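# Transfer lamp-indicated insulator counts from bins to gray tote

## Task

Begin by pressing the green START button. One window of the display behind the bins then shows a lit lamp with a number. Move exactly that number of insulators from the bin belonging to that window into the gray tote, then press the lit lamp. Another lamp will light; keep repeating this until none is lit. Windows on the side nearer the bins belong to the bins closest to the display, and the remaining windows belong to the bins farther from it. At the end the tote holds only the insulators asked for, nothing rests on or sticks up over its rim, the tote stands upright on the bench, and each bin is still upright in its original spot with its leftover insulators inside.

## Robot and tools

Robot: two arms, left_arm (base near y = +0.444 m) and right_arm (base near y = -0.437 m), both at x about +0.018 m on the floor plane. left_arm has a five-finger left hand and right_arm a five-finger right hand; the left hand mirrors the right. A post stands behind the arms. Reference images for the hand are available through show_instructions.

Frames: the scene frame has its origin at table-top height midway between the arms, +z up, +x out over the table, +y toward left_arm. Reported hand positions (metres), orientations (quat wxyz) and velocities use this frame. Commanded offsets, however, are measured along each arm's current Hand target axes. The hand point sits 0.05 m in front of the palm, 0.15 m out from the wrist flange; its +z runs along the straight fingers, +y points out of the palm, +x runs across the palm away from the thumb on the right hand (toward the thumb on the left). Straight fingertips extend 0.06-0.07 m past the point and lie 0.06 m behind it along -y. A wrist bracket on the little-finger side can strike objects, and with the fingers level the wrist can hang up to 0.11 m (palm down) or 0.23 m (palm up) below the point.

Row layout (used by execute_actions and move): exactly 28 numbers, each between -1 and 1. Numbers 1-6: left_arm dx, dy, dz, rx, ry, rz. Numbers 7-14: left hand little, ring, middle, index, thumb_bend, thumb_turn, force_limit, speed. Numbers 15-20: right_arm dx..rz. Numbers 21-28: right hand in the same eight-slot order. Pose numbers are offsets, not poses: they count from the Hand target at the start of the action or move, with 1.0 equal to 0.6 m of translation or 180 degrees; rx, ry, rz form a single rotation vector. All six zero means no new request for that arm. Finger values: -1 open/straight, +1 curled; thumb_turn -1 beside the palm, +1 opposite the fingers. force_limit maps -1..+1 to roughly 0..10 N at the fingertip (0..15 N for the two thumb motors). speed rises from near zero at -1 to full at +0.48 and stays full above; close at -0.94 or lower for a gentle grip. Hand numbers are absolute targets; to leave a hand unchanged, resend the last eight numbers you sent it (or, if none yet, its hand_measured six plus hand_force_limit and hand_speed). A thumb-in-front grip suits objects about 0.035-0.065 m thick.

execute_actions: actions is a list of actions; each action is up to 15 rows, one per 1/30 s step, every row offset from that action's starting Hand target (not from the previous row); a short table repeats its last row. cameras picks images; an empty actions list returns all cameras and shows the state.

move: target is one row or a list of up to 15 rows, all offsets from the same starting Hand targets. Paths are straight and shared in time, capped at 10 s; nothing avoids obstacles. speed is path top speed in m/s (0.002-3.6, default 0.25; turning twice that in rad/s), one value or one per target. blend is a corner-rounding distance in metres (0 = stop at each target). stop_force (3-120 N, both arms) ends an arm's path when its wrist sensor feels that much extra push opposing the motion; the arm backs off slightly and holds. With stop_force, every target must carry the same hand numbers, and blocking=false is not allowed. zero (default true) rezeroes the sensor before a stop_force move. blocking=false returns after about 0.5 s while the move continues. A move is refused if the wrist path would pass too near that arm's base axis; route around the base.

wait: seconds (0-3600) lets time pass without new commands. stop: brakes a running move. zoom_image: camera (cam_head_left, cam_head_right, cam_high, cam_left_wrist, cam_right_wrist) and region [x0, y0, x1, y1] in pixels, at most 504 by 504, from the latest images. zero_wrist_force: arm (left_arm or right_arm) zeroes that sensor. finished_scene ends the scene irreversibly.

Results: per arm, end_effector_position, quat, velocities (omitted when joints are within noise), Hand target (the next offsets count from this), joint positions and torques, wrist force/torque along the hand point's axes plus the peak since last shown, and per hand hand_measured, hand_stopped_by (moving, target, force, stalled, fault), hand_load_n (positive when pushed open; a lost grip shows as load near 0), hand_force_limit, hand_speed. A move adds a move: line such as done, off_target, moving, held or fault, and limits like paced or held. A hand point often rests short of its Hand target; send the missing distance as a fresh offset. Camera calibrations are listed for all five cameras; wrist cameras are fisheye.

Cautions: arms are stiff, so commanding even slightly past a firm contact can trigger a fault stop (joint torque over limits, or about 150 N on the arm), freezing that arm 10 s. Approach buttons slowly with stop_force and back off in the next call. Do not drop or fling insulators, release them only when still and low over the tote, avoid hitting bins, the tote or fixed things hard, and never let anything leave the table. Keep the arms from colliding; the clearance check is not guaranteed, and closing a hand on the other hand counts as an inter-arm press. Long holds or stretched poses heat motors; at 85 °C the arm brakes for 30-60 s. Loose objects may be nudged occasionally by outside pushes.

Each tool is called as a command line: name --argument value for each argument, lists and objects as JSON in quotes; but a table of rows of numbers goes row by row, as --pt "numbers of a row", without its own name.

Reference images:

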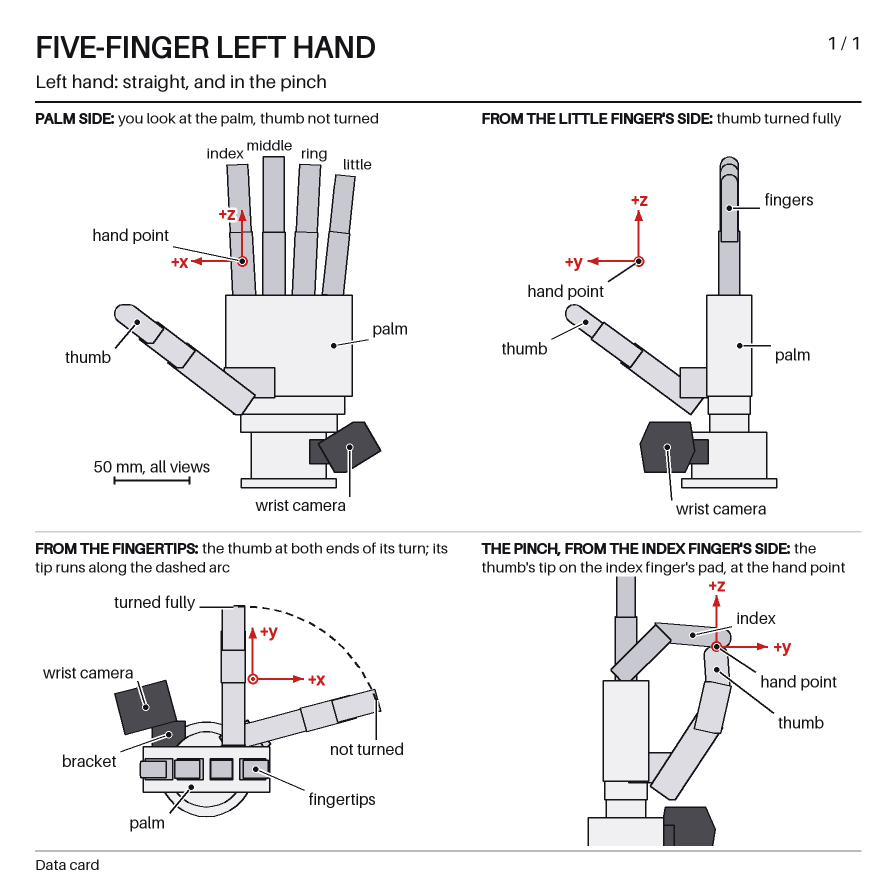

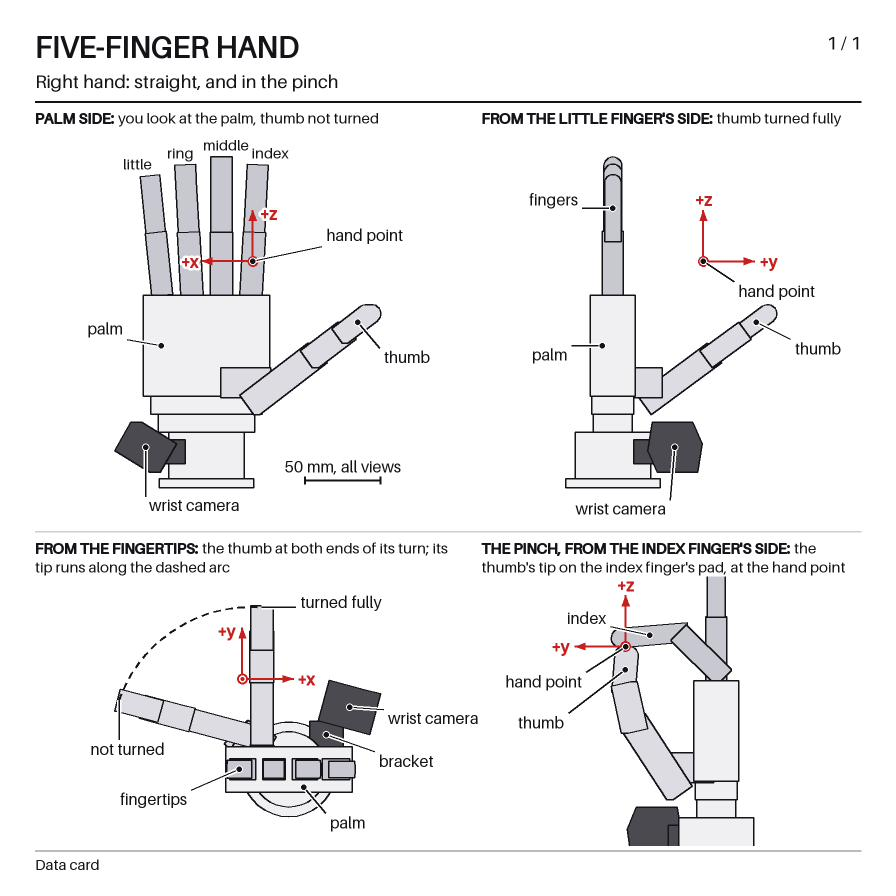

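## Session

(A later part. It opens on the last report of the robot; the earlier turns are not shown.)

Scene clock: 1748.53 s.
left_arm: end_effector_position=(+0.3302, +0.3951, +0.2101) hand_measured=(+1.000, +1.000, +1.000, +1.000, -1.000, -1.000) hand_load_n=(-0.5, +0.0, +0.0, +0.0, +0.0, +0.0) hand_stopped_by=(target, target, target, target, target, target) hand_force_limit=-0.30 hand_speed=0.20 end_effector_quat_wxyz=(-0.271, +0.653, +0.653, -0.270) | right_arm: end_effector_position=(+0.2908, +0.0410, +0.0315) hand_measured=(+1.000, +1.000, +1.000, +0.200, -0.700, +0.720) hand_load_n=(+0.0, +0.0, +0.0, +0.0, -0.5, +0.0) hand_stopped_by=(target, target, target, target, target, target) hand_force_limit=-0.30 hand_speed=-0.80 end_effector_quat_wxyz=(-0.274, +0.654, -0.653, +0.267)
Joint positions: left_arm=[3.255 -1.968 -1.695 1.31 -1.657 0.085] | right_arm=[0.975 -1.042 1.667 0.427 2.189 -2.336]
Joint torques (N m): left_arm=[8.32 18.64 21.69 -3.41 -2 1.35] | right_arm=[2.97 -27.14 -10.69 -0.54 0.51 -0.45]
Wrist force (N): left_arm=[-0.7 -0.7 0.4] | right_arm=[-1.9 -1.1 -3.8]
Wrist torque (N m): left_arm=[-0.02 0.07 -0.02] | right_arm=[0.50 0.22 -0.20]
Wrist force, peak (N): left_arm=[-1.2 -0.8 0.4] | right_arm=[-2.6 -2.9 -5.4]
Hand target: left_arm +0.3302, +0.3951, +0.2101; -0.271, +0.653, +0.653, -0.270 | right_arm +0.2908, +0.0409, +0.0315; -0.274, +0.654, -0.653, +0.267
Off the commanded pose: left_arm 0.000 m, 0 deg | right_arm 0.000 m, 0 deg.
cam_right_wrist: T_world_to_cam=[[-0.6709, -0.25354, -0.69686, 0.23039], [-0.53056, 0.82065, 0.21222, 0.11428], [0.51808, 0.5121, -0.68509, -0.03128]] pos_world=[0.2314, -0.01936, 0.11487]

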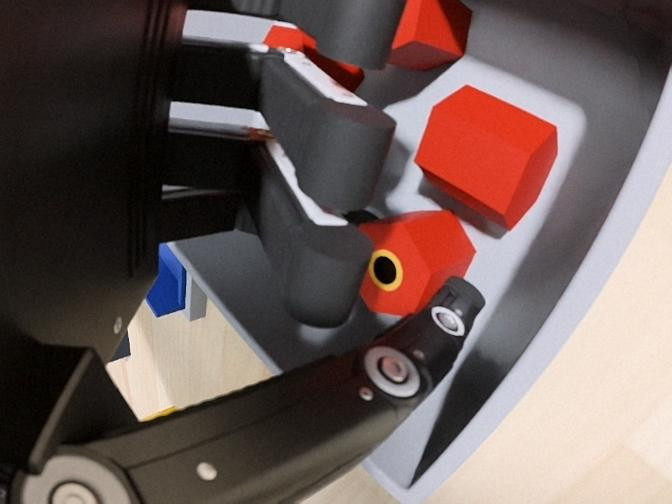

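execute_actions --actions '[[[0,0,0,0,0,0,1,1,1,1,-1,-1,-0.3,0.2,0,0,0,0,0,0,1,1,1,0.2,-0.74,0.72,-0.3,-0.8]]]'

move --pt "0 0 0 0 0 0 1 1 1 1 -1 -1 -0.3 0.2 0 -0.0354 -0.0354 0 0 0 1 1 1 0.2 -0.74 0.72 -0.3 -0.8" --pt "0 0 0 0 0 0 1 1 1 1 -1 -1 -0.3 0.2 0 -0.1161 -0.1161 0 0 0 1 1 1 0.2 -0.74 0.72 -0.3 -0.8" --pt "0 0 0 0 0 0 1 1 1 1 -1 -1 -0.3 0.2 0.3583 -0.3991 0.167 0 0 0 1 1 1 0.2 -1 -1 -0.3 0.0" --speed '[0.03,0.12,0.25]' --blend '[0,0.02,0]' --cameras '["cam_right_wrist","cam_head_right","cam_high","cam_head_left"]'

Scene clock: 1784.43 s.
left_arm: end_effector_position=(+0.3302, +0.3951, +0.2101) hand_measured=(+1.000, +1.000, +1.000, +1.000, -1.000, -1.000) hand_load_n=(+0.0, +0.0, +0.0, +0.0, +0.0, +0.0) hand_stopped_by=(target, target, target, target, target, target) hand_force_limit=-0.30 hand_speed=0.20 end_effector_quat_wxyz=(-0.271, +0.653, +0.653, -0.270) | right_arm: end_effector_position=(+0.2908, +0.0409, +0.0315) hand_measured=(+1.000, +1.000, +1.000, +0.200, -0.740, +0.720) hand_load_n=(+0.0, +0.0, +0.0, +0.0, +0.0, +0.0) hand_stopped_by=(target, target, target, target, target, target) hand_force_limit=-0.30 hand_speed=-0.80 end_effector_quat_wxyz=(-0.274, +0.654, -0.653, +0.267)
Joint positions: left_arm=[3.255 -1.968 -1.695 1.31 -1.657 0.085] | right_arm=[0.975 -1.042 1.667 0.427 2.189 -2.336]
Joint torques (N m): left_arm=[7.59 18.71 22.5 -3.56 -1.86 1.22] | right_arm=[-3.36 -27.66 -10.36 -0.42 -0.37 -1.05]
Wrist force (N): left_arm=[-0.9 -0.7 0.4] | right_arm=[-2.3 -0.9 -3.5]
Wrist torque (N m): left_arm=[-0.01 0.11 -0.04] | right_arm=[0.50 0.26 -0.22]
Wrist force, peak (N): left_arm=[-1.1 -0.9 0.5] | right_arm=[-2.1 -1.2 -3.8]
Hand target: left_arm +0.3302, +0.3951, +0.2101; -0.271, +0.653, +0.653, -0.270 | right_arm +0.2908, +0.0409, +0.0315; -0.274, +0.654, -0.653, +0.267
Off the commanded pose: left_arm 0.000 m, 0 deg | right_arm 0.000 m, 0 deg.

Scene clock: 1789.10 s.
left_arm: end_effector_position=(+0.3302, +0.3951, +0.2101) hand_measured=(+1.000, +1.000, +1.000, +1.000, -1.000, -1.000) hand_load_n=(+0.0, +0.0, +0.0, +0.0, +0.0, +0.0) hand_stopped_by=(target, target, target, target, target, target) hand_force_limit=-0.30 hand_speed=0.20 end_effector_quat_wxyz=(-0.271, +0.653, +0.653, -0.270) | right_arm: end_effector_position=(+0.5324, -0.1734, +0.1280) hand_measured=(+1.000, +1.000, +1.000, +0.200, -1.000, -1.000) hand_load_n=(+0.0, +0.0, +0.0, +0.0, +0.0, +0.0) hand_stopped_by=(target, target, target, target, target, target) hand_force_limit=-0.30 hand_speed=0.00 end_effector_quat_wxyz=(-0.274, +0.654, -0.653, +0.267)
Joint positions: left_arm=[3.255 -1.968 -1.695 1.31 -1.657 0.085] | right_arm=[0.237 -1.252 1.644 0.407 1.728 -2.969]
Joint torques (N m): left_arm=[7.95 18.68 21.2 -3.87 -1.86 1.21] | right_arm=[-9.17 -28.96 -25.26 -0.65 -1.03 -1.62]
Wrist force (N): left_arm=[-0.8 -0.7 0.5] | right_arm=[-1.9 -0.8 -3.7]
Wrist torque (N m): left_arm=[-0.03 0.09 -0.03] | right_arm=[0.55 0.27 -0.22]
Wrist force, peak (N): left_arm=[-1.0 -1.0 0.4] | right_arm=[-3.1 -0.7 -5.0]
Hand target: left_arm +0.3302, +0.3951, +0.2101; -0.271, +0.653, +0.653, -0.270 | right_arm +0.5324, -0.1734, +0.1279; -0.274, +0.654, -0.653, +0.267
Off the commanded pose: left_arm 0.000 m, 0 deg | right_arm 0.000 m, 0 deg.
move: done
cam_right_wrist: T_world_to_cam=[[-0.6709, -0.25354, -0.69686, 0.40536], [-0.53056, 0.82065, 0.21222, 0.39794], [0.51808, 0.5121, -0.68509, 0.01946]] pos_world=[0.473, -0.23376, 0.21137]
Images, in order (width x height): cam_head_left 672x504, cam_head_right 672x504, cam_high 672x504, cam_right_wrist 672x504.

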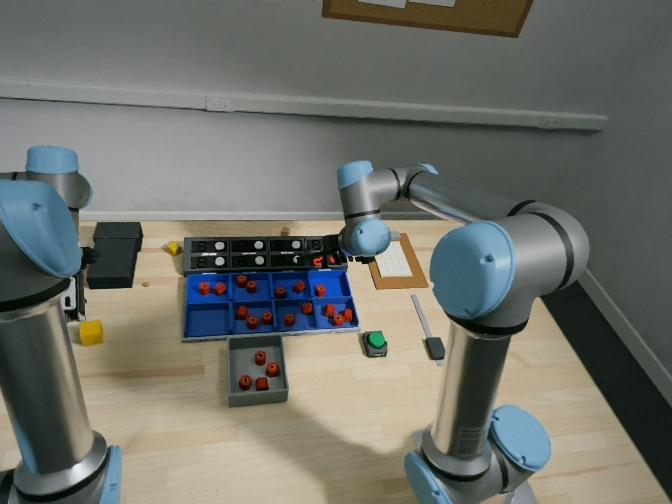

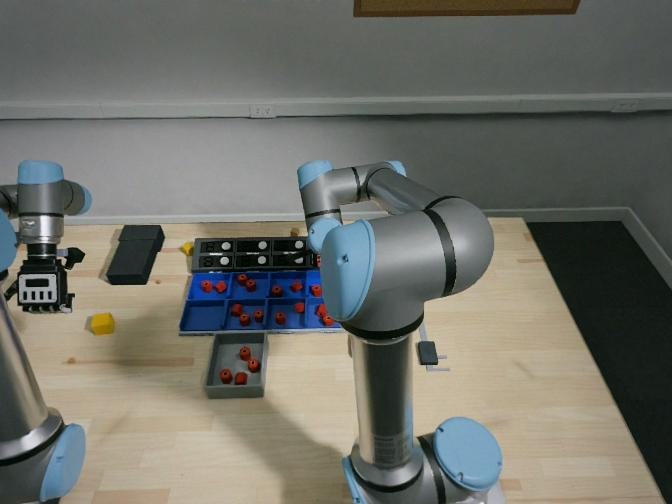

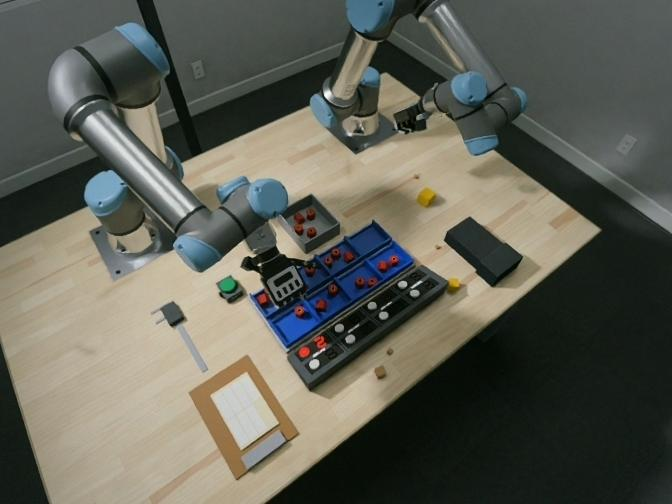

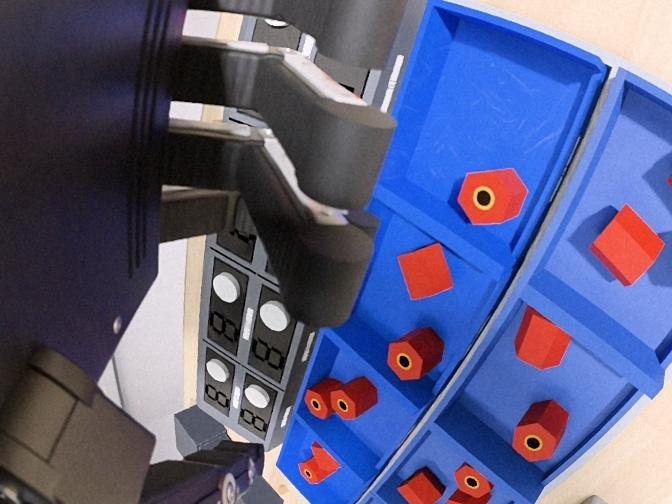

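zoom_image --camera "cam_right_wrist" --region '[370, 0, 670, 300]'

Scaled by 1.680 from the camera's image (finer frame: 960x720).

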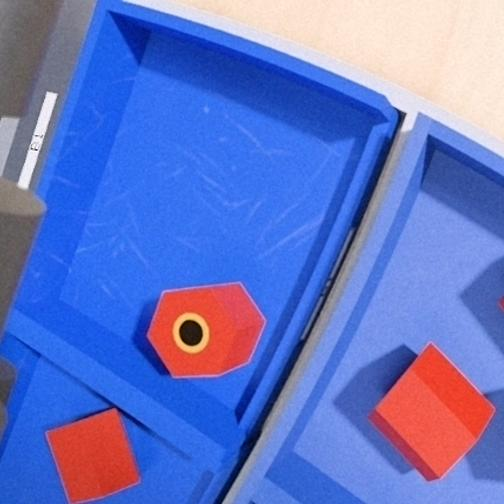

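move --target '[0,0,0,0,0,0,1,1,1,1,-1,-1,-0.3,0.2,0.0018,0.0929,0.0907,0,0,0,1,1,1,0.2,-1,-1,-0.3,0.0]' --speed 0.12 --cameras '["cam_right_wrist"]'

move --target '[0,0,0,0,0,0,1,1,1,1,-1,-1,-0.3,0.2,0,0.0189,0.0189,0,0,0,1,1,1,0.2,-1,-1,-0.3,0.0]' --speed 0.008 --stop_force 3 --cameras '["cam_right_wrist"]'

Scene clock: 1810.10 s.
left_arm: end_effector_position=(+0.3302, +0.3951, +0.2101) hand_measured=(+1.000, +1.000, +1.000, +1.000, -1.000, -1.000) hand_load_n=(+0.0, +0.0, +0.0, +0.0, +0.0, +0.0) hand_stopped_by=(target, target, target, target, target, target) hand_force_limit=-0.30 hand_speed=0.20 end_effector_quat_wxyz=(-0.271, +0.653, +0.653, -0.270) | right_arm: end_effector_position=(+0.5314, -0.1738, +0.0501) hand_measured=(+1.000, +1.000, +1.000, +0.200, -1.000, -1.000) hand_load_n=(+0.0, +0.0, +0.0, +0.0, +0.0, +0.0) hand_stopped_by=(target, target, target, target, target, target) hand_force_limit=-0.30 hand_speed=0.00 end_effector_quat_wxyz=(-0.274, +0.654, -0.653, +0.267)
Joint positions: left_arm=[3.255 -1.968 -1.695 1.31 -1.657 0.085] | right_arm=[0.236 -1.169 1.749 0.219 1.728 -2.97]
Joint torques (N m): left_arm=[8.54 17.63 23.09 -3.87 -1.86 1.17] | right_arm=[-7.46 -28.5 -15.23 -0.59 -1.01 -1.7]
Wrist force (N): left_arm=[-0.9 -0.7 0.4] | right_arm=[-1.9 -1.2 -3.7]
Wrist torque (N m): left_arm=[-0.02 0.11 -0.04] | right_arm=[0.47 0.25 -0.23]
Wrist force, peak (N): left_arm=[-1.0 -0.9 0.4] | right_arm=[-1.4 -2.0 -4.5]
Hand target: left_arm +0.3302, +0.3951, +0.2101; -0.271, +0.653, +0.653, -0.270 | right_arm +0.5314, -0.1738, +0.0500; -0.274, +0.654, -0.653, +0.267
Off the commanded pose: left_arm 0.000 m, 0 deg | right_arm 0.000 m, 0 deg.
move: done
cam_right_wrist: T_world_to_cam=[[-0.67095, -0.25349, -0.69683, 0.35034], [-0.53047, 0.82071, 0.21221, 0.41424], [0.5181, 0.51203, -0.68512, -0.03321]] pos_world=[0.472, -0.23416, 0.13347]

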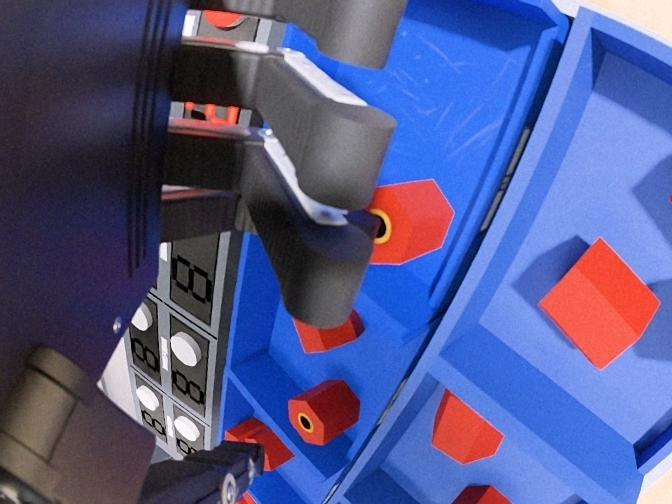

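Scene clock: 1811.77 s.
left_arm: end_effector_position=(+0.3302, +0.3951, +0.2101) hand_measured=(+1.000, +1.000, +1.000, +1.000, -1.000, -1.000) hand_load_n=(+0.0, +0.0, +0.0, +0.0, +0.0, -0.5) hand_stopped_by=(target, target, target, target, target, target) hand_force_limit=-0.30 hand_speed=0.20 end_effector_quat_wxyz=(-0.271, +0.653, +0.653, -0.270) | right_arm: end_effector_position=(+0.5314, -0.1738, +0.0447) hand_measured=(+1.000, +1.000, +1.000, +0.200, -1.000, -1.000) hand_load_n=(+0.0, +0.0, +0.0, -1.5, -0.5, +0.0) hand_stopped_by=(target, target, target, target, target, target) hand_force_limit=-0.30 hand_speed=0.00 end_effector_quat_wxyz=(-0.274, +0.654, -0.653, +0.267)
Joint positions: left_arm=[3.255 -1.968 -1.695 1.31 -1.657 0.085] | right_arm=[0.236 -1.161 1.754 0.206 1.728 -2.97]
Joint torques (N m): left_arm=[6.89 18.73 21.94 -3.86 -1.95 1.01] | right_arm=[1.58 -38.16 -22.41 2.17 0.03 -0.47]
Wrist force (N): left_arm=[-0.9 -0.8 0.5] | right_arm=[-1.8 -2.2 -5.2]
Wrist torque (N m): left_arm=[-0.03 0.11 -0.04] | right_arm=[0.50 0.27 -0.22]
Wrist force, peak (N): left_arm=[-1.1 -1.0 0.3] | right_arm=[-1.7 -5.8 -6.8]
Hand target: left_arm +0.3302, +0.3951, +0.2101; -0.271, +0.653, +0.653, -0.270 | right_arm +0.5314, -0.1738, +0.0447; -0.274, +0.654, -0.653, +0.267 (not the last commanded pose)
Off the commanded pose: left_arm 0.000 m, 0 deg | right_arm 0.011 m, 0 deg.
move: contact (right_arm)
cam_right_wrist: T_world_to_cam=[[-0.67091, -0.25355, -0.69684, 0.34661], [-0.53052, 0.82069, 0.21216, 0.41539], [0.5181, 0.51203, -0.68512, -0.03684]] pos_world=[0.472, -0.23416, 0.12817]

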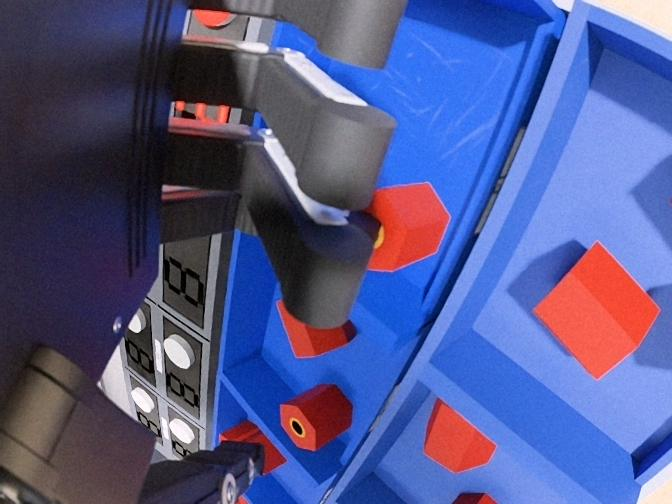

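move --target '[0,0,0,0,0,0,1,1,1,1,-1,-1,-0.3,0.2,0.0167,-0.0071,0.0094,0,0,0,1,1,1,0.2,-1,-1,-0.3,0.0]' --speed 0.01 --cameras '["cam_right_wrist"]'

Scene clock: 1817.17 s.
left_arm: end_effector_position=(+0.3302, +0.3951, +0.2101) hand_measured=(+1.000, +1.000, +1.000, +1.000, -1.000, -1.000) hand_load_n=(+0.0, +0.0, +0.0, +0.0, +0.0, +0.0) hand_stopped_by=(target, target, target, target, target, target) hand_force_limit=-0.30 hand_speed=0.20 end_effector_quat_wxyz=(-0.271, +0.653, +0.653, -0.270) | right_arm: end_effector_position=(+0.5385, -0.1838, +0.0437) hand_measured=(+1.000, +1.000, +1.000, +0.200, -1.000, -1.000) hand_load_n=(+0.0, +0.0, +0.0, -8.0, +0.0, +0.0) hand_stopped_by=(target, target, target, target, target, target) hand_force_limit=-0.30 hand_speed=0.00 end_effector_quat_wxyz=(-0.274, +0.654, -0.653, +0.267)
Joint positions: left_arm=[3.255 -1.968 -1.695 1.31 -1.657 0.085] | right_arm=[0.209 -1.158 1.752 0.202 1.709 -2.989]
Joint torques (N m): left_arm=[7.69 18.69 22.19 -4.28 -1.89 1.26] | right_arm=[2.77 -21.39 -18.68 -0.46 1.37 -0.49]
Wrist force (N): left_arm=[-0.9 -0.7 0.3] | right_arm=[-5.3 -8.0 -12.1]
Wrist torque (N m): left_arm=[-0.02 0.10 -0.03] | right_arm=[0.31 0.39 -0.16]
Wrist force, peak (N): left_arm=[-1.1 -0.9 0.4] | right_arm=[-5.8 -8.1 -12.2]
Hand target: left_arm +0.3302, +0.3951, +0.2101; -0.271, +0.653, +0.653, -0.270 | right_arm +0.5385, -0.1838, +0.0437; -0.274, +0.654, -0.653, +0.267
Off the commanded pose: left_arm 0.000 m, 0 deg | right_arm 0.000 m, 0 deg.
move: done
cam_right_wrist: T_world_to_cam=[[-0.67086, -0.2535, -0.69691, 0.34807], [-0.53057, 0.82064, 0.21223, 0.4276], [0.51811, 0.51214, -0.68504, -0.03614]] pos_world=[0.4791, -0.24416, 0.12707]

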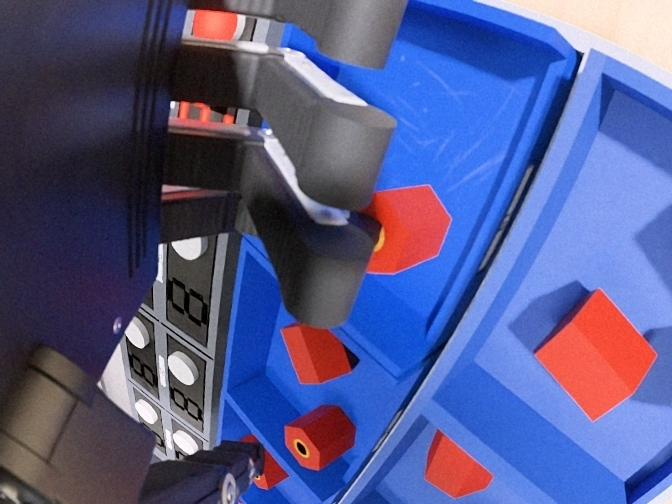

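move --pt "0 0 0 0 0 0 1 1 1 1 -1 -1 -0.3 0.2 0 -0.0013 -0.0013 0 0 0 1 1 1 0.2 -1 -1 -0.3 0.0" --pt "0 0 0 0 0 0 1 1 1 1 -1 -1 -0.3 0.2 0.0417 -0.0219 0.0193 0 0 0 1 1 1 0.2 -1 -1 -0.3 0.0" --speed 0.01 --cameras '["cam_right_wrist"]'

Scene clock: 1826.87 s.
left_arm: end_effector_position=(+0.3302, +0.3951, +0.2101) hand_measured=(+1.000, +1.000, +1.000, +1.000, -1.000, -1.000) hand_load_n=(+0.0, +0.5, +0.0, +0.0, -0.5, -0.5) hand_stopped_by=(target, target, target, target, target, target) hand_force_limit=-0.30 hand_speed=0.20 end_effector_quat_wxyz=(-0.271, +0.653, +0.653, -0.270) | right_arm: end_effector_position=(+0.5562, -0.2088, +0.0446) hand_measured=(+1.000, +1.000, +1.000, +0.200, -1.000, -1.000) hand_load_n=(+0.0, +0.0, +0.0, -2.5, +0.0, +0.0) hand_stopped_by=(target, target, target, target, target, target) hand_force_limit=-0.30 hand_speed=0.00 end_effector_quat_wxyz=(-0.274, +0.654, -0.653, +0.267)
Joint positions: left_arm=[3.255 -1.968 -1.695 1.31 -1.657 0.085] | right_arm=[0.144 -1.152 1.739 0.204 1.664 -3.036]
Joint torques (N m): left_arm=[7.11 18.77 22.47 -4.34 -1.72 1.33] | right_arm=[3.98 -25.77 -19.48 2.08 0.55 -0.36]
Wrist force (N): left_arm=[-0.9 -0.7 0.4] | right_arm=[-2.8 -3.0 -6.6]
Wrist torque (N m): left_arm=[-0.01 0.09 -0.04] | right_arm=[0.48 0.27 -0.15]
Wrist force, peak (N): left_arm=[-1.2 -0.8 0.4] | right_arm=[-5.8 -8.1 -12.5]
Hand target: left_arm +0.3302, +0.3951, +0.2101; -0.271, +0.653, +0.653, -0.270 | right_arm +0.5561, -0.2087, +0.0446; -0.274, +0.654, -0.653, +0.267
Off the commanded pose: left_arm 0.000 m, 0 deg | right_arm 0.000 m, 0 deg.
move: done
cam_right_wrist: T_world_to_cam=[[-0.67091, -0.25355, -0.69684, 0.35426], [-0.53052, 0.82069, 0.21216, 0.45723], [0.5181, 0.51203, -0.68512, -0.03195]] pos_world=[0.4968, -0.26906, 0.12797]

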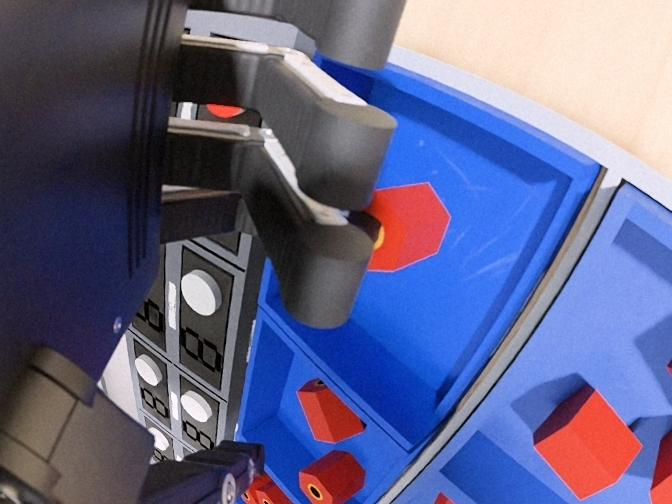

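move --pt "0 0 0 0 0 0 1 1 1 1 -1 -1 -0.3 0.2 0 -0.0118 -0.0118 0 0 0 1 1 1 0.2 -1 -1 -0.3 0.0" --pt "0 0 0 0 0 0 1 1 1 1 -1 -1 -0.3 0.2 0 -0.088 -0.088 0 0 0 1 1 1 0.2 -1 -1 -0.3 0.0" --speed '[0.02,0.12]' --cameras '["cam_right_wrist"]'

Scene clock: 1832.20 s.
left_arm: end_effector_position=(+0.3302, +0.3951, +0.2101) hand_measured=(+1.000, +1.000, +1.000, +1.000, -1.000, -1.000) hand_load_n=(+0.0, +0.0, +0.0, +0.0, +0.0, +0.0) hand_stopped_by=(target, target, target, target, target, target) hand_force_limit=-0.30 hand_speed=0.20 end_effector_quat_wxyz=(-0.271, +0.653, +0.653, -0.270) | right_arm: end_effector_position=(+0.5562, -0.2093, +0.1192) hand_measured=(+1.000, +1.000, +1.000, +0.200, -1.000, -1.000) hand_load_n=(+0.0, +0.0, +0.0, +0.0, +0.0, +0.0) hand_stopped_by=(target, target, target, target, target, target) hand_force_limit=-0.30 hand_speed=0.00 end_effector_quat_wxyz=(-0.274, +0.654, -0.653, +0.267)
Joint positions: left_arm=[3.255 -1.968 -1.695 1.31 -1.657 0.085] | right_arm=[0.143 -1.238 1.646 0.382 1.663 -3.037]
Joint torques (N m): left_arm=[7.61 18.17 21.69 -4.27 -1.92 1.14] | right_arm=[-5.86 -30.38 -23.39 1.68 -0.46 -1.2]
Wrist force (N): left_arm=[-0.8 -0.8 0.4] | right_arm=[-1.5 -1.0 -3.4]
Wrist torque (N m): left_arm=[-0.04 0.08 -0.02] | right_arm=[0.49 0.14 -0.07]
Wrist force, peak (N): left_arm=[-1.1 -0.8 0.5] | right_arm=[-2.8 -3.7 -6.8]
Hand target: left_arm +0.3302, +0.3951, +0.2101; -0.271, +0.653, +0.653, -0.270 | right_arm +0.5562, -0.2093, +0.1192; -0.274, +0.654, -0.653, +0.267
Off the commanded pose: left_arm 0.000 m, 0 deg | right_arm 0.000 m, 0 deg.
move: done
cam_right_wrist: T_world_to_cam=[[-0.67086, -0.2535, -0.69691, 0.40603], [-0.53057, 0.82064, 0.21223, 0.44184], [0.51811, 0.51214, -0.68504, 0.01952]] pos_world=[0.4967, -0.26966, 0.20257]

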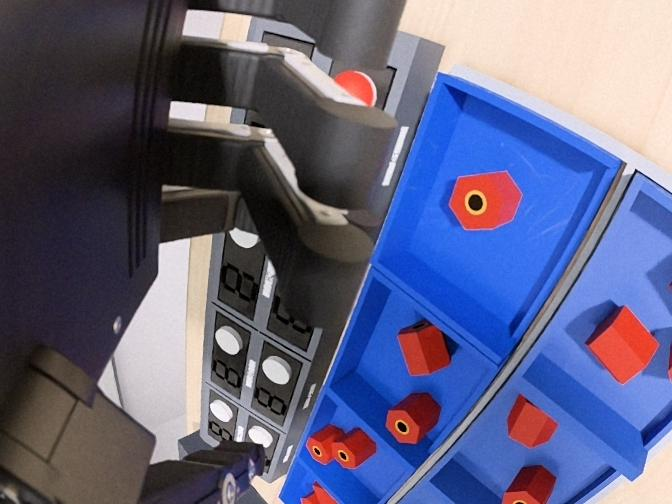

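move --pt "0 0 0 0 0 0 1 1 1 1 -1 -1 -0.3 0.2 0.0012 0.0 0.0204 0 0 0 1 1 1 0.2 -0.75 0.72 -0.3 0.3" --pt "0 0 0 0 0 0 1 1 1 1 -1 -1 -0.3 0.2 0.0012 0.0612 0.1019 0 0 0 1 1 1 0.2 -0.75 0.72 -0.3 0.3" --speed 0.12 --cameras '["cam_right_wrist"]'

move --target '[0,0,0,0,0,0,1,1,1,1,-1,-1,-0.3,0.2,0,0.0206,0.0206,0,0,0,1,1,1,0.2,-0.75,0.72,-0.3,0.3]' --speed 0.012 --stop_force 3 --cameras '["cam_right_wrist"]'

Scene clock: 1842.57 s.
left_arm: end_effector_position=(+0.3302, +0.3951, +0.2101) hand_measured=(+1.000, +1.000, +1.000, +1.000, -1.000, -1.000) hand_load_n=(+0.0, +0.0, +0.0, +0.0, +0.0, +0.0) hand_stopped_by=(target, target, target, target, target, target) hand_force_limit=-0.30 hand_speed=0.20 end_effector_quat_wxyz=(-0.271, +0.653, +0.653, -0.270) | right_arm: end_effector_position=(+0.5733, -0.2094, +0.0501) hand_measured=(+1.000, +1.000, +1.000, +0.200, -0.750, +0.720) hand_load_n=(+0.0, +0.0, +0.0, +0.0, +0.0, +0.0) hand_stopped_by=(target, target, target, target, target, target) hand_force_limit=-0.30 hand_speed=0.30 end_effector_quat_wxyz=(-0.274, +0.654, -0.653, +0.267)
Joint positions: left_arm=[3.255 -1.968 -1.695 1.31 -1.657 0.085] | right_arm=[0.137 -1.128 1.684 0.233 1.659 -3.041]
Joint torques (N m): left_arm=[6.86 18.64 20.49 -4.27 -1.95 1.37] | right_arm=[-3.48 -28.18 -20.93 -0.25 -0.64 -0.97]
Wrist force (N): left_arm=[-1.1 -0.6 0.5] | right_arm=[-1.3 -0.9 -3.4]
Wrist torque (N m): left_arm=[-0.02 0.13 -0.05] | right_arm=[0.50 0.10 -0.05]
Wrist force, peak (N): left_arm=[-1.1 -0.8 0.5] | right_arm=[-2.0 -1.7 -4.6]
Hand target: left_arm +0.3302, +0.3951, +0.2101; -0.271, +0.653, +0.653, -0.270 | right_arm +0.5734, -0.2093, +0.0500; -0.274, +0.654, -0.653, +0.267
Off the commanded pose: left_arm 0.000 m, 0 deg | right_arm 0.000 m, 0 deg.
move: done
cam_right_wrist: T_world_to_cam=[[-0.67098, -0.25353, -0.69678, 0.36945], [-0.5305, 0.82068, 0.21225, 0.4656], [0.51803, 0.51206, -0.68516, -0.03669]] pos_world=[0.5139, -0.26966, 0.13347]

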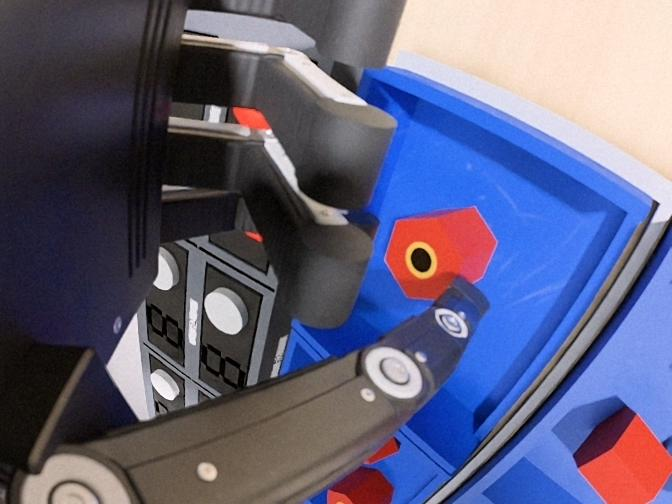

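Scene clock: 1844.97 s.
left_arm: end_effector_position=(+0.3302, +0.3951, +0.2101) hand_measured=(+1.000, +1.000, +1.000, +1.000, -1.000, -1.000) hand_load_n=(+0.0, +0.0, +0.0, +0.0, +0.0, +0.0) hand_stopped_by=(target, target, target, target, target, target) hand_force_limit=-0.30 hand_speed=0.20 end_effector_quat_wxyz=(-0.271, +0.653, +0.653, -0.270) | right_arm: end_effector_position=(+0.5733, -0.2092, +0.0333) hand_measured=(+1.000, +1.000, +1.000, +0.200, -0.750, +0.720) hand_load_n=(+0.0, +0.0, +0.0, -1.5, +0.0, +0.0) hand_stopped_by=(target, target, target, target, target, target) hand_force_limit=-0.30 hand_speed=0.30 end_effector_quat_wxyz=(-0.274, +0.654, -0.653, +0.267)
Joint positions: left_arm=[3.255 -1.968 -1.695 1.31 -1.657 0.085] | right_arm=[0.138 -1.106 1.701 0.195 1.659 -3.04]
Joint torques (N m): left_arm=[8.01 18.89 21.35 -4.15 -1.82 1] | right_arm=[5.54 -40.64 -23.92 0.46 0.69 0.76]
Wrist force (N): left_arm=[-0.9 -0.6 0.4] | right_arm=[-2.1 -0.5 -5.4]
Wrist torque (N m): left_arm=[-0.01 0.11 -0.04] | right_arm=[0.56 0.24 -0.10]
Wrist force, peak (N): left_arm=[-1.1 -0.9 0.4] | right_arm=[-2.2 -2.8 -8.6]
Hand target: left_arm +0.3302, +0.3951, +0.2101; -0.271, +0.653, +0.653, -0.270 | right_arm +0.5734, -0.2092, +0.0333; -0.274, +0.654, -0.653, +0.267 (not the last commanded pose)
Off the commanded pose: left_arm 0.000 m, 0 deg | right_arm 0.001 m, 0 deg.
move: contact (right_arm)
cam_right_wrist: T_world_to_cam=[[-0.67091, -0.25355, -0.69684, 0.35774], [-0.53052, 0.82069, 0.21216, 0.46911], [0.5181, 0.51203, -0.68512, -0.0483]] pos_world=[0.5139, -0.26956, 0.11667]

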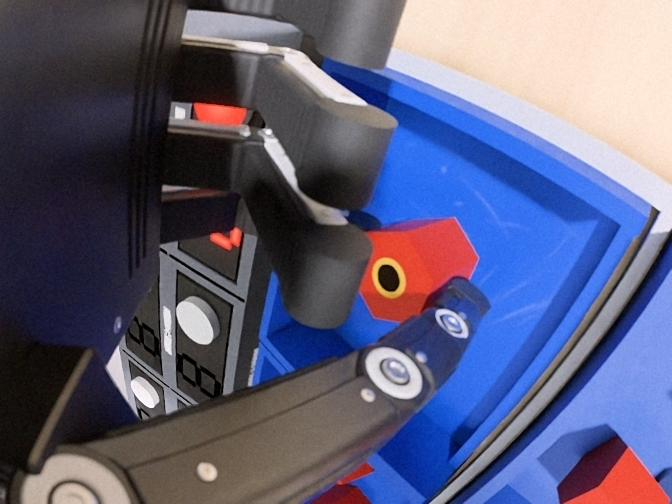

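Contact near z .0333. Raise 0.5 mm and grip.

execute_actions --actions '[[[0,0,0,0,0,0,1,1,1,1,-1,-1,-0.3,0.2,0,-0.0007,-0.0007,0,0,0,1,1,1,0.2,0.0,0.72,-0.3,-0.9]],[[0,0,0,0,0,0,1,1,1,1,-1,-1,-0.3,0.2,0,0,0,0,0,0,1,1,1,0.2,0.0,0.72,-0.3,-0.9]],[[0,0,0,0,0,0,1,1,1,1,-1,-1,-0.3,0.2,0,0,0,0,0,0,1,1,1,0.2,0.0,0.72,-0.3,-0.9]],[[0,0,0,0,0,0,1,1,1,1,-1,-1,-0.3,0.2,0,0,0,0,0,0,1,1,1,0.2,0.0,0.72,-0.3,-0.9]]]'

move --pt "0 0 0 0 0 0 1 1 1 1 -1 -1 -0.3 0.2 0 -0.0236 -0.0236 0 0 0 1 1 1 0.2 0.0 0.72 -0.3 -0.9" --pt "0 0 0 0 0 0 1 1 1 1 -1 -1 -0.3 0.2 0 -0.0943 -0.0943 0 0 0 1 1 1 0.2 0.0 0.72 -0.3 -0.9" --speed '[0.03,0.1]' --cameras '["cam_right_wrist"]'

Scene clock: 1854.17 s.
left_arm: end_effector_position=(+0.3302, +0.3951, +0.2101) hand_measured=(+1.000, +1.000, +1.000, +1.000, -1.000, -1.000) hand_load_n=(+0.0, +0.0, +0.0, +0.0, +0.0, +0.0) hand_stopped_by=(target, target, target, target, target, target) hand_force_limit=-0.30 hand_speed=0.20 end_effector_quat_wxyz=(-0.271, +0.653, +0.653, -0.270) | right_arm: end_effector_position=(+0.5734, -0.2092, +0.0339) hand_measured=(+1.000, +1.000, +1.000, +0.200, -0.612, +0.720) hand_load_n=(+0.0, +0.0, +0.5, +0.0, +5.5, +0.0) hand_stopped_by=(target, target, target, target, force, target) hand_force_limit=-0.30 hand_speed=-0.90 end_effector_quat_wxyz=(-0.274, +0.654, -0.653, +0.267)
Joint positions: left_arm=[3.255 -1.968 -1.695 1.31 -1.657 0.085] | right_arm=[0.138 -1.107 1.701 0.196 1.659 -3.04]
Joint torques (N m): left_arm=[6.85 18.77 22.01 -4.06 -1.66 1.28] | right_arm=[-5.25 -25.01 -11.57 -1 -0.26 -1.01]
Wrist force (N): left_arm=[-1.0 -0.9 0.4] | right_arm=[-2.2 -1.7 -9.9]
Wrist torque (N m): left_arm=[-0.05 0.12 -0.03] | right_arm=[0.60 0.27 -0.08]
Wrist force, peak (N): left_arm=[-1.1 -0.8 0.6] | right_arm=[-2.4 -1.6 -10.3]
Hand target: left_arm +0.3302, +0.3951, +0.2101; -0.271, +0.653, +0.653, -0.270 | right_arm +0.5734, -0.2092, +0.0339; -0.274, +0.654, -0.653, +0.267
Off the commanded pose: left_arm 0.000 m, 0 deg | right_arm 0.000 m, 0 deg.

Scene clock: 1856.03 s.
left_arm: end_effector_position=(+0.3302, +0.3951, +0.2101) hand_measured=(+1.000, +1.000, +1.000, +1.000, -1.000, -1.000) hand_load_n=(+0.0, +0.0, +0.0, +0.0, +0.0, +0.0) hand_stopped_by=(target, target, target, target, target, target) hand_force_limit=-0.30 hand_speed=0.20 end_effector_quat_wxyz=(-0.271, +0.653, +0.653, -0.270) | right_arm: end_effector_position=(+0.5735, -0.2099, +0.1139) hand_measured=(+1.000, +1.000, +1.000, +0.200, -0.610, +0.720) hand_load_n=(+0.0, +0.0, +0.0, +2.5, +2.5, +0.0) hand_stopped_by=(target, target, target, target, force, target) hand_force_limit=-0.30 hand_speed=-0.90 end_effector_quat_wxyz=(-0.274, +0.654, -0.653, +0.267)
Joint positions: left_arm=[3.255 -1.968 -1.695 1.31 -1.657 0.085] | right_arm=[0.136 -1.198 1.605 0.383 1.658 -3.042]
Joint torques (N m): left_arm=[7.76 19.11 21.63 -4.32 -1.78 1.21] | right_arm=[-7.04 -30.22 -18.52 0.86 -0.52 -1.44]
Wrist force (N): left_arm=[-0.9 -0.8 0.3] | right_arm=[-1.8 -0.9 -3.5]
Wrist torque (N m): left_arm=[-0.03 0.09 -0.03] | right_arm=[0.50 0.17 -0.12]
Wrist force, peak (N): left_arm=[-0.9 -1.1 0.5] | right_arm=[-2.0 -1.7 -10.1]
Hand target: left_arm +0.3302, +0.3951, +0.2101; -0.271, +0.653, +0.653, -0.270 | right_arm +0.5734, -0.2099, +0.1139; -0.274, +0.654, -0.653, +0.267
Off the commanded pose: left_arm 0.000 m, 0 deg | right_arm 0.000 m, 0 deg.
move: done
cam_right_wrist: T_world_to_cam=[[-0.67079, -0.25352, -0.69697, 0.41376], [-0.53059, 0.82065, 0.21215, 0.45266], [0.51819, 0.51211, -0.685, 0.00718]] pos_world=[0.514, -0.27026, 0.19727]

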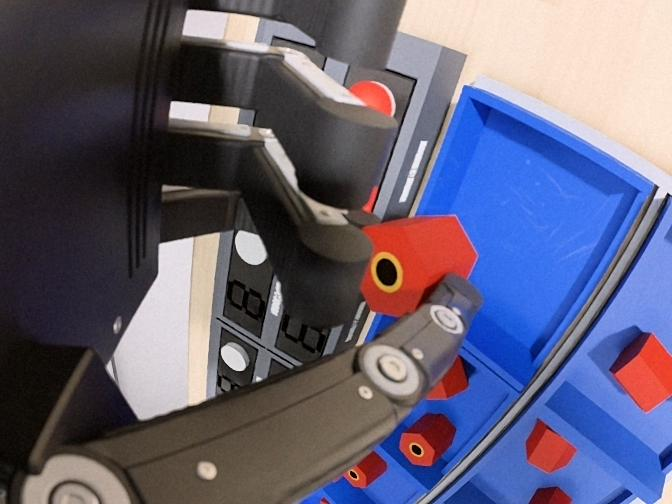

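move --target '[0,0,0,0,0,0,1,1,1,1,-1,-1,-0.3,0.2,-0.3998,0.3075,-0.3375,0,0,0,1,1,1,0.2,0.0,0.72,-0.3,-0.9]' --speed 0.25 --cameras '["cam_right_wrist"]'

Scene clock: 1878.43 s.
left_arm: end_effector_position=(+0.3302, +0.3951, +0.2101) hand_measured=(+1.000, +1.000, +1.000, +1.000, -1.000, -1.000) hand_load_n=(+0.0, +0.0, +0.0, +0.0, +0.0, +0.0) hand_stopped_by=(target, target, target, target, target, target) hand_force_limit=-0.30 hand_speed=0.20 end_effector_quat_wxyz=(-0.271, +0.653, +0.653, -0.270) | right_arm: end_effector_position=(+0.2983, +0.0282, +0.1289) hand_measured=(+1.000, +1.000, +1.000, +0.200, -0.610, +0.720) hand_load_n=(+0.0, +0.0, +0.0, +2.5, +2.5, +0.0) hand_stopped_by=(target, target, target, target, force, target) hand_force_limit=-0.30 hand_speed=-0.90 end_effector_quat_wxyz=(-0.274, +0.654, -0.653, +0.267)
Joint positions: left_arm=[3.255 -1.968 -1.695 1.31 -1.657 0.085] | right_arm=[0.944 -1.18 1.591 0.623 2.174 -2.368]
Joint torques (N m): left_arm=[6.74 20.03 21.37 -4.16 -1.41 1.23] | right_arm=[10.3 -27.25 -24.09 2.28 2.09 1.53]
Wrist force (N): left_arm=[-0.8 -0.7 0.4] | right_arm=[-2.3 -0.9 -3.5]
Wrist torque (N m): left_arm=[-0.02 0.08 -0.03] | right_arm=[0.50 0.25 -0.12]
Wrist force, peak (N): left_arm=[-1.1 -1.0 0.4] | right_arm=[-3.6 0.4 -4.3]
Hand target: left_arm +0.3302, +0.3951, +0.2101; -0.271, +0.653, +0.653, -0.270 | right_arm +0.2983, +0.0282, +0.1289; -0.274, +0.654, -0.653, +0.267
Off the commanded pose: left_arm 0.000 m, 0 deg | right_arm 0.000 m, 0 deg.
move: done
cam_right_wrist: T_world_to_cam=[[-0.67085, -0.25352, -0.69691, 0.30005], [-0.53059, 0.82064, 0.21222, 0.10811], [0.51811, 0.51214, -0.68504, 0.0381]] pos_world=[0.2389, -0.03216, 0.21227]

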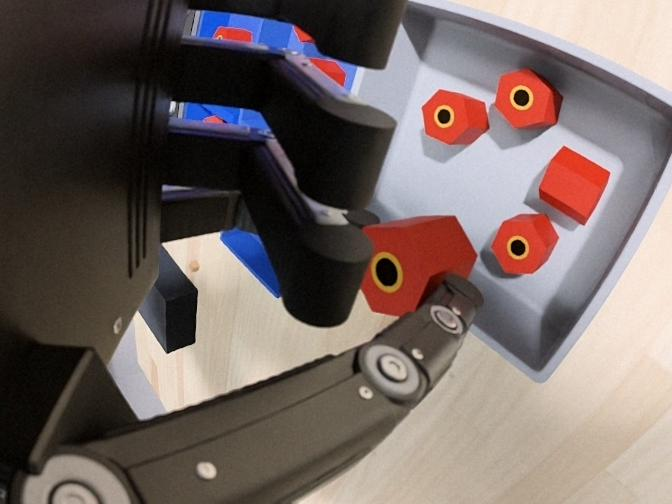

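zoom_image --camera "cam_right_wrist" --region '[360, 0, 672, 400]'

Scaled by 1.260 from the camera's image (finer frame: 960x720).

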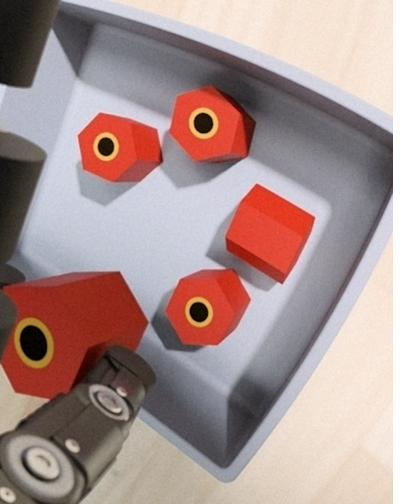

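move --target '[0,0,0,0,0,0,1,1,1,1,-1,-1,-0.3,0.2,0.0337,-0.0267,0.0267,0,0.3536,0.3536,1,1,1,0.2,0.0,0.72,-0.3,-0.9]' --speed 0.25 --cameras '["cam_right_wrist","cam_head_right","cam_high"]'

Scene clock: 1911.00 s.
left_arm: end_effector_position=(+0.3302, +0.3951, +0.2101) hand_measured=(+1.000, +1.000, +1.000, +1.000, -1.000, -1.000) hand_load_n=(+0.0, +0.0, +0.0, +0.0, +0.0, +0.0) hand_stopped_by=(target, target, target, target, target, target) hand_force_limit=-0.30 hand_speed=0.20 end_effector_quat_wxyz=(-0.271, +0.653, +0.653, -0.270) | right_arm: end_effector_position=(+0.3212, +0.0081, +0.1287) hand_measured=(+1.000, +1.000, +1.000, +0.200, -0.610, +0.720) hand_load_n=(+0.0, +0.0, +0.0, +2.5, +2.5, +0.0) hand_stopped_by=(target, target, target, target, force, target) hand_force_limit=-0.30 hand_speed=-0.90 end_effector_quat_wxyz=(+0.001, -0.003, +0.926, -0.379)
Joint positions: left_arm=[3.255 -1.968 -1.695 1.31 -1.657 0.085] | right_arm=[0.918 -0.663 1.019 1.877 2.013 -0.503]
Joint torques (N m): left_arm=[7.98 17.74 20.82 -4.32 -1.46 1.45] | right_arm=[9.3 -54.04 -16.88 2.74 -0.61 1.01]
Wrist force (N): left_arm=[-1.0 -0.9 0.5] | right_arm=[-2.4 -1.0 -2.6]
Wrist torque (N m): left_arm=[-0.06 0.12 -0.03] | right_arm=[0.46 0.23 -0.10]
Wrist force, peak (N): left_arm=[-0.9 -1.0 0.5] | right_arm=[-2.7 -1.0 -3.5]
Hand target: left_arm +0.3302, +0.3951, +0.2101; -0.271, +0.653, +0.653, -0.270 | right_arm +0.3211, +0.0081, +0.1287; +0.001, -0.003, +0.926, -0.379
Off the commanded pose: left_arm 0.000 m, 0 deg | right_arm 0.000 m, 0 deg.
move: done
cam_right_wrist: T_world_to_cam=[[-0.26013, 0.67628, -0.68919, 0.16975], [0.82265, 0.52893, 0.20852, -0.295], [0.50554, -0.51272, -0.69393, 0.04982]] pos_world=[0.26165, 0.06678, 0.21308]
Images, in order (width x height): cam_head_right 672x504, cam_high 672x504, cam_right_wrist 672x504.

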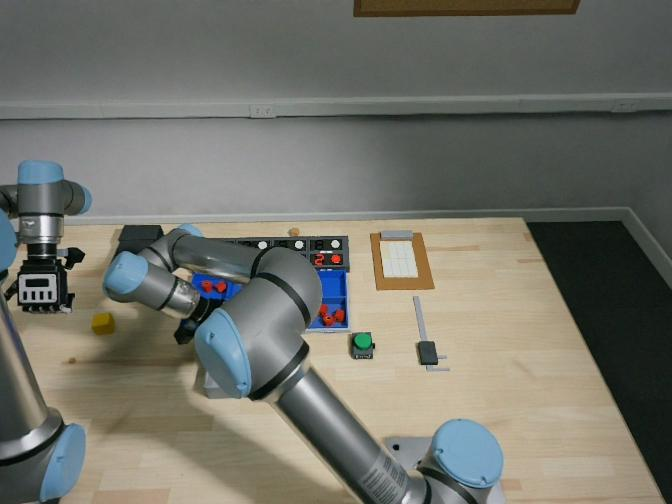

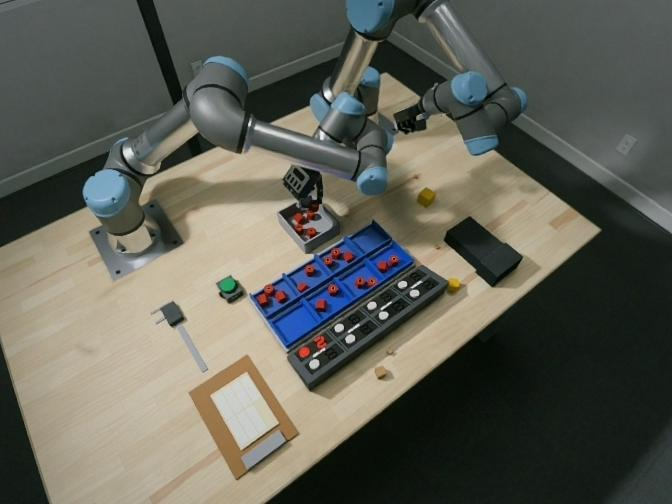

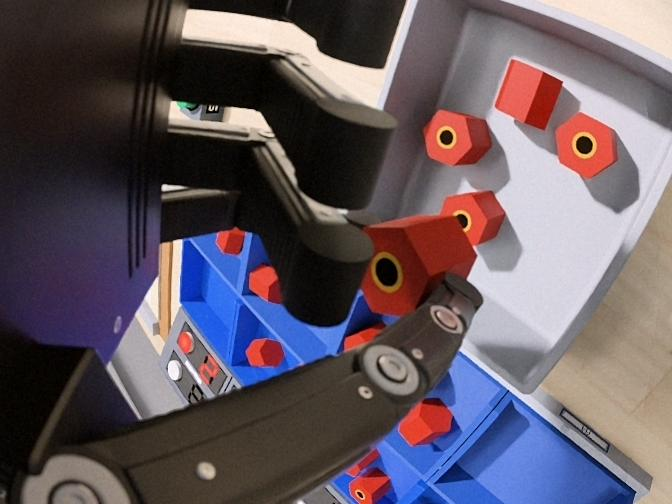

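move --target '[0,0,0,0,0,0,1,1,1,1,-1,-1,-0.3,0.2,0.0052,0.082,0.0799,0,0,0,1,1,1,0.2,0.0,0.72,-0.3,-0.9]' --speed 0.1 --cameras '["cam_right_wrist"]'

Scene clock: 1941.93 s.
left_arm: end_effector_position=(+0.3302, +0.3951, +0.2101) hand_measured=(+1.000, +1.000, +1.000, +1.000, -1.000, -1.000) hand_load_n=(+0.0, +0.0, +0.0, +0.0, +0.0, +0.0) hand_stopped_by=(target, target, target, target, target, target) hand_force_limit=-0.30 hand_speed=0.20 end_effector_quat_wxyz=(-0.271, +0.653, +0.653, -0.270) | right_arm: end_effector_position=(+0.3179, +0.0096, +0.0601) hand_measured=(+1.000, +1.000, +1.000, +0.200, -0.610, +0.720) hand_load_n=(+0.0, +0.0, +0.0, +2.0, +2.5, +0.0) hand_stopped_by=(target, target, target, target, force, target) hand_force_limit=-0.30 hand_speed=-0.90 end_effector_quat_wxyz=(+0.001, -0.003, +0.926, -0.379)
Joint positions: left_arm=[3.255 -1.968 -1.695 1.31 -1.657 0.085] | right_arm=[0.923 -0.588 1.063 1.76 2.009 -0.498]
Joint torques (N m): left_arm=[7.99 18.4 20.37 -4.22 -1.57 1.33] | right_arm=[0.18 -50.5 -22.62 3.59 0.7 -0.37]
Wrist force (N): left_arm=[-1.0 -0.8 0.2] | right_arm=[-2.3 -1.0 -3.1]
Wrist torque (N m): left_arm=[-0.02 0.12 -0.04] | right_arm=[0.49 0.25 -0.24]
Wrist force, peak (N): left_arm=[-1.1 -0.8 0.4] | right_arm=[-2.4 -2.2 -3.7]
Hand target: left_arm +0.3302, +0.3951, +0.2101; -0.271, +0.653, +0.653, -0.270 | right_arm +0.3179, +0.0096, +0.0600; +0.001, -0.003, +0.926, -0.379
Off the commanded pose: left_arm 0.000 m, 0 deg | right_arm 0.000 m, 0 deg.
move: done
cam_right_wrist: T_world_to_cam=[[-0.26001, 0.67638, -0.68913, 0.12048], [0.82277, 0.52874, 0.20852, -0.27885], [0.50541, -0.51278, -0.69399, 0.00476]] pos_world=[0.25835, 0.06838, 0.14448]

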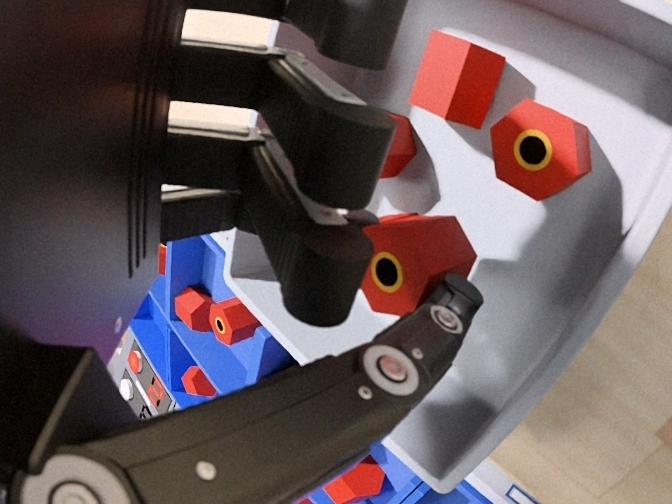

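move --target '[0,0,0,0,0,0,1,1,1,1,-1,-1,-0.3,0.2,0,0.0351,0.0351,0,0,0,1,1,1,0.2,0.0,0.72,-0.3,-0.9]' --speed 0.01 --stop_force 3 --cameras '["cam_right_wrist"]'

Scene clock: 1949.73 s.
left_arm: end_effector_position=(+0.3302, +0.3951, +0.2101) hand_measured=(+1.000, +1.000, +1.000, +1.000, -1.000, -1.000) hand_load_n=(+0.0, +0.0, +0.0, +0.0, +0.0, +0.0) hand_stopped_by=(target, target, target, target, target, target) hand_force_limit=-0.30 hand_speed=0.20 end_effector_quat_wxyz=(-0.271, +0.653, +0.653, -0.270) | right_arm: end_effector_position=(+0.3179, +0.0097, +0.0451) hand_measured=(+1.000, +1.000, +1.000, +0.200, -0.610, +0.720) hand_load_n=(+0.0, +0.0, +0.0, +1.0, +3.5, +0.0) hand_stopped_by=(target, target, target, target, force, target) hand_force_limit=-0.30 hand_speed=-0.90 end_effector_quat_wxyz=(+0.001, -0.003, +0.926, -0.379)
Joint positions: left_arm=[3.255 -1.968 -1.695 1.31 -1.657 0.085] | right_arm=[0.924 -0.569 1.067 1.736 2.009 -0.498]
Joint torques (N m): left_arm=[6.72 19.76 20.01 -4.03 -1.5 1.03] | right_arm=[6.28 -54.93 -22.24 4.23 -0.74 1.06]
Wrist force (N): left_arm=[-0.9 -0.8 0.4] | right_arm=[-2.4 -2.2 -5.3]
Wrist torque (N m): left_arm=[-0.03 0.10 -0.03] | right_arm=[0.51 0.29 -0.26]
Wrist force, peak (N): left_arm=[-1.0 -0.9 0.7] | right_arm=[-2.3 -2.7 -5.8]
Hand target: left_arm +0.3302, +0.3951, +0.2101; -0.271, +0.653, +0.653, -0.270 | right_arm +0.3179, +0.0097, +0.0451; +0.001, -0.003, +0.926, -0.379 (not the last commanded pose)
Off the commanded pose: left_arm 0.000 m, 0 deg | right_arm 0.015 m, 0 deg.
move: contact (right_arm)
cam_right_wrist: T_world_to_cam=[[-0.26, 0.67637, -0.68915, 0.11008], [0.82273, 0.52878, 0.20857, -0.27577], [0.50548, -0.51276, -0.69395, -0.00563]] pos_world=[0.25835, 0.06848, 0.12948]

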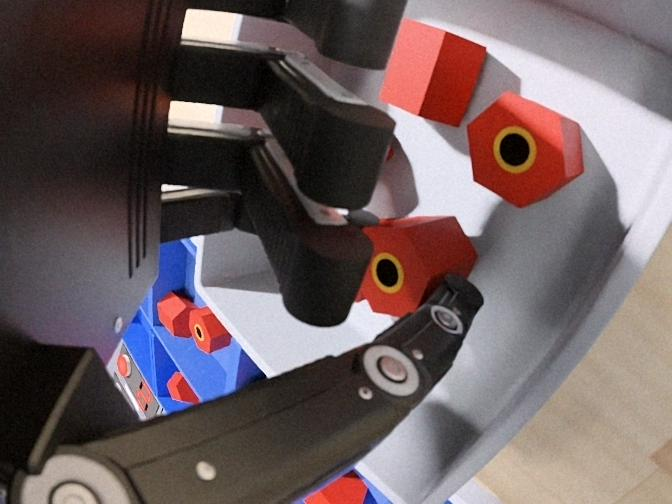

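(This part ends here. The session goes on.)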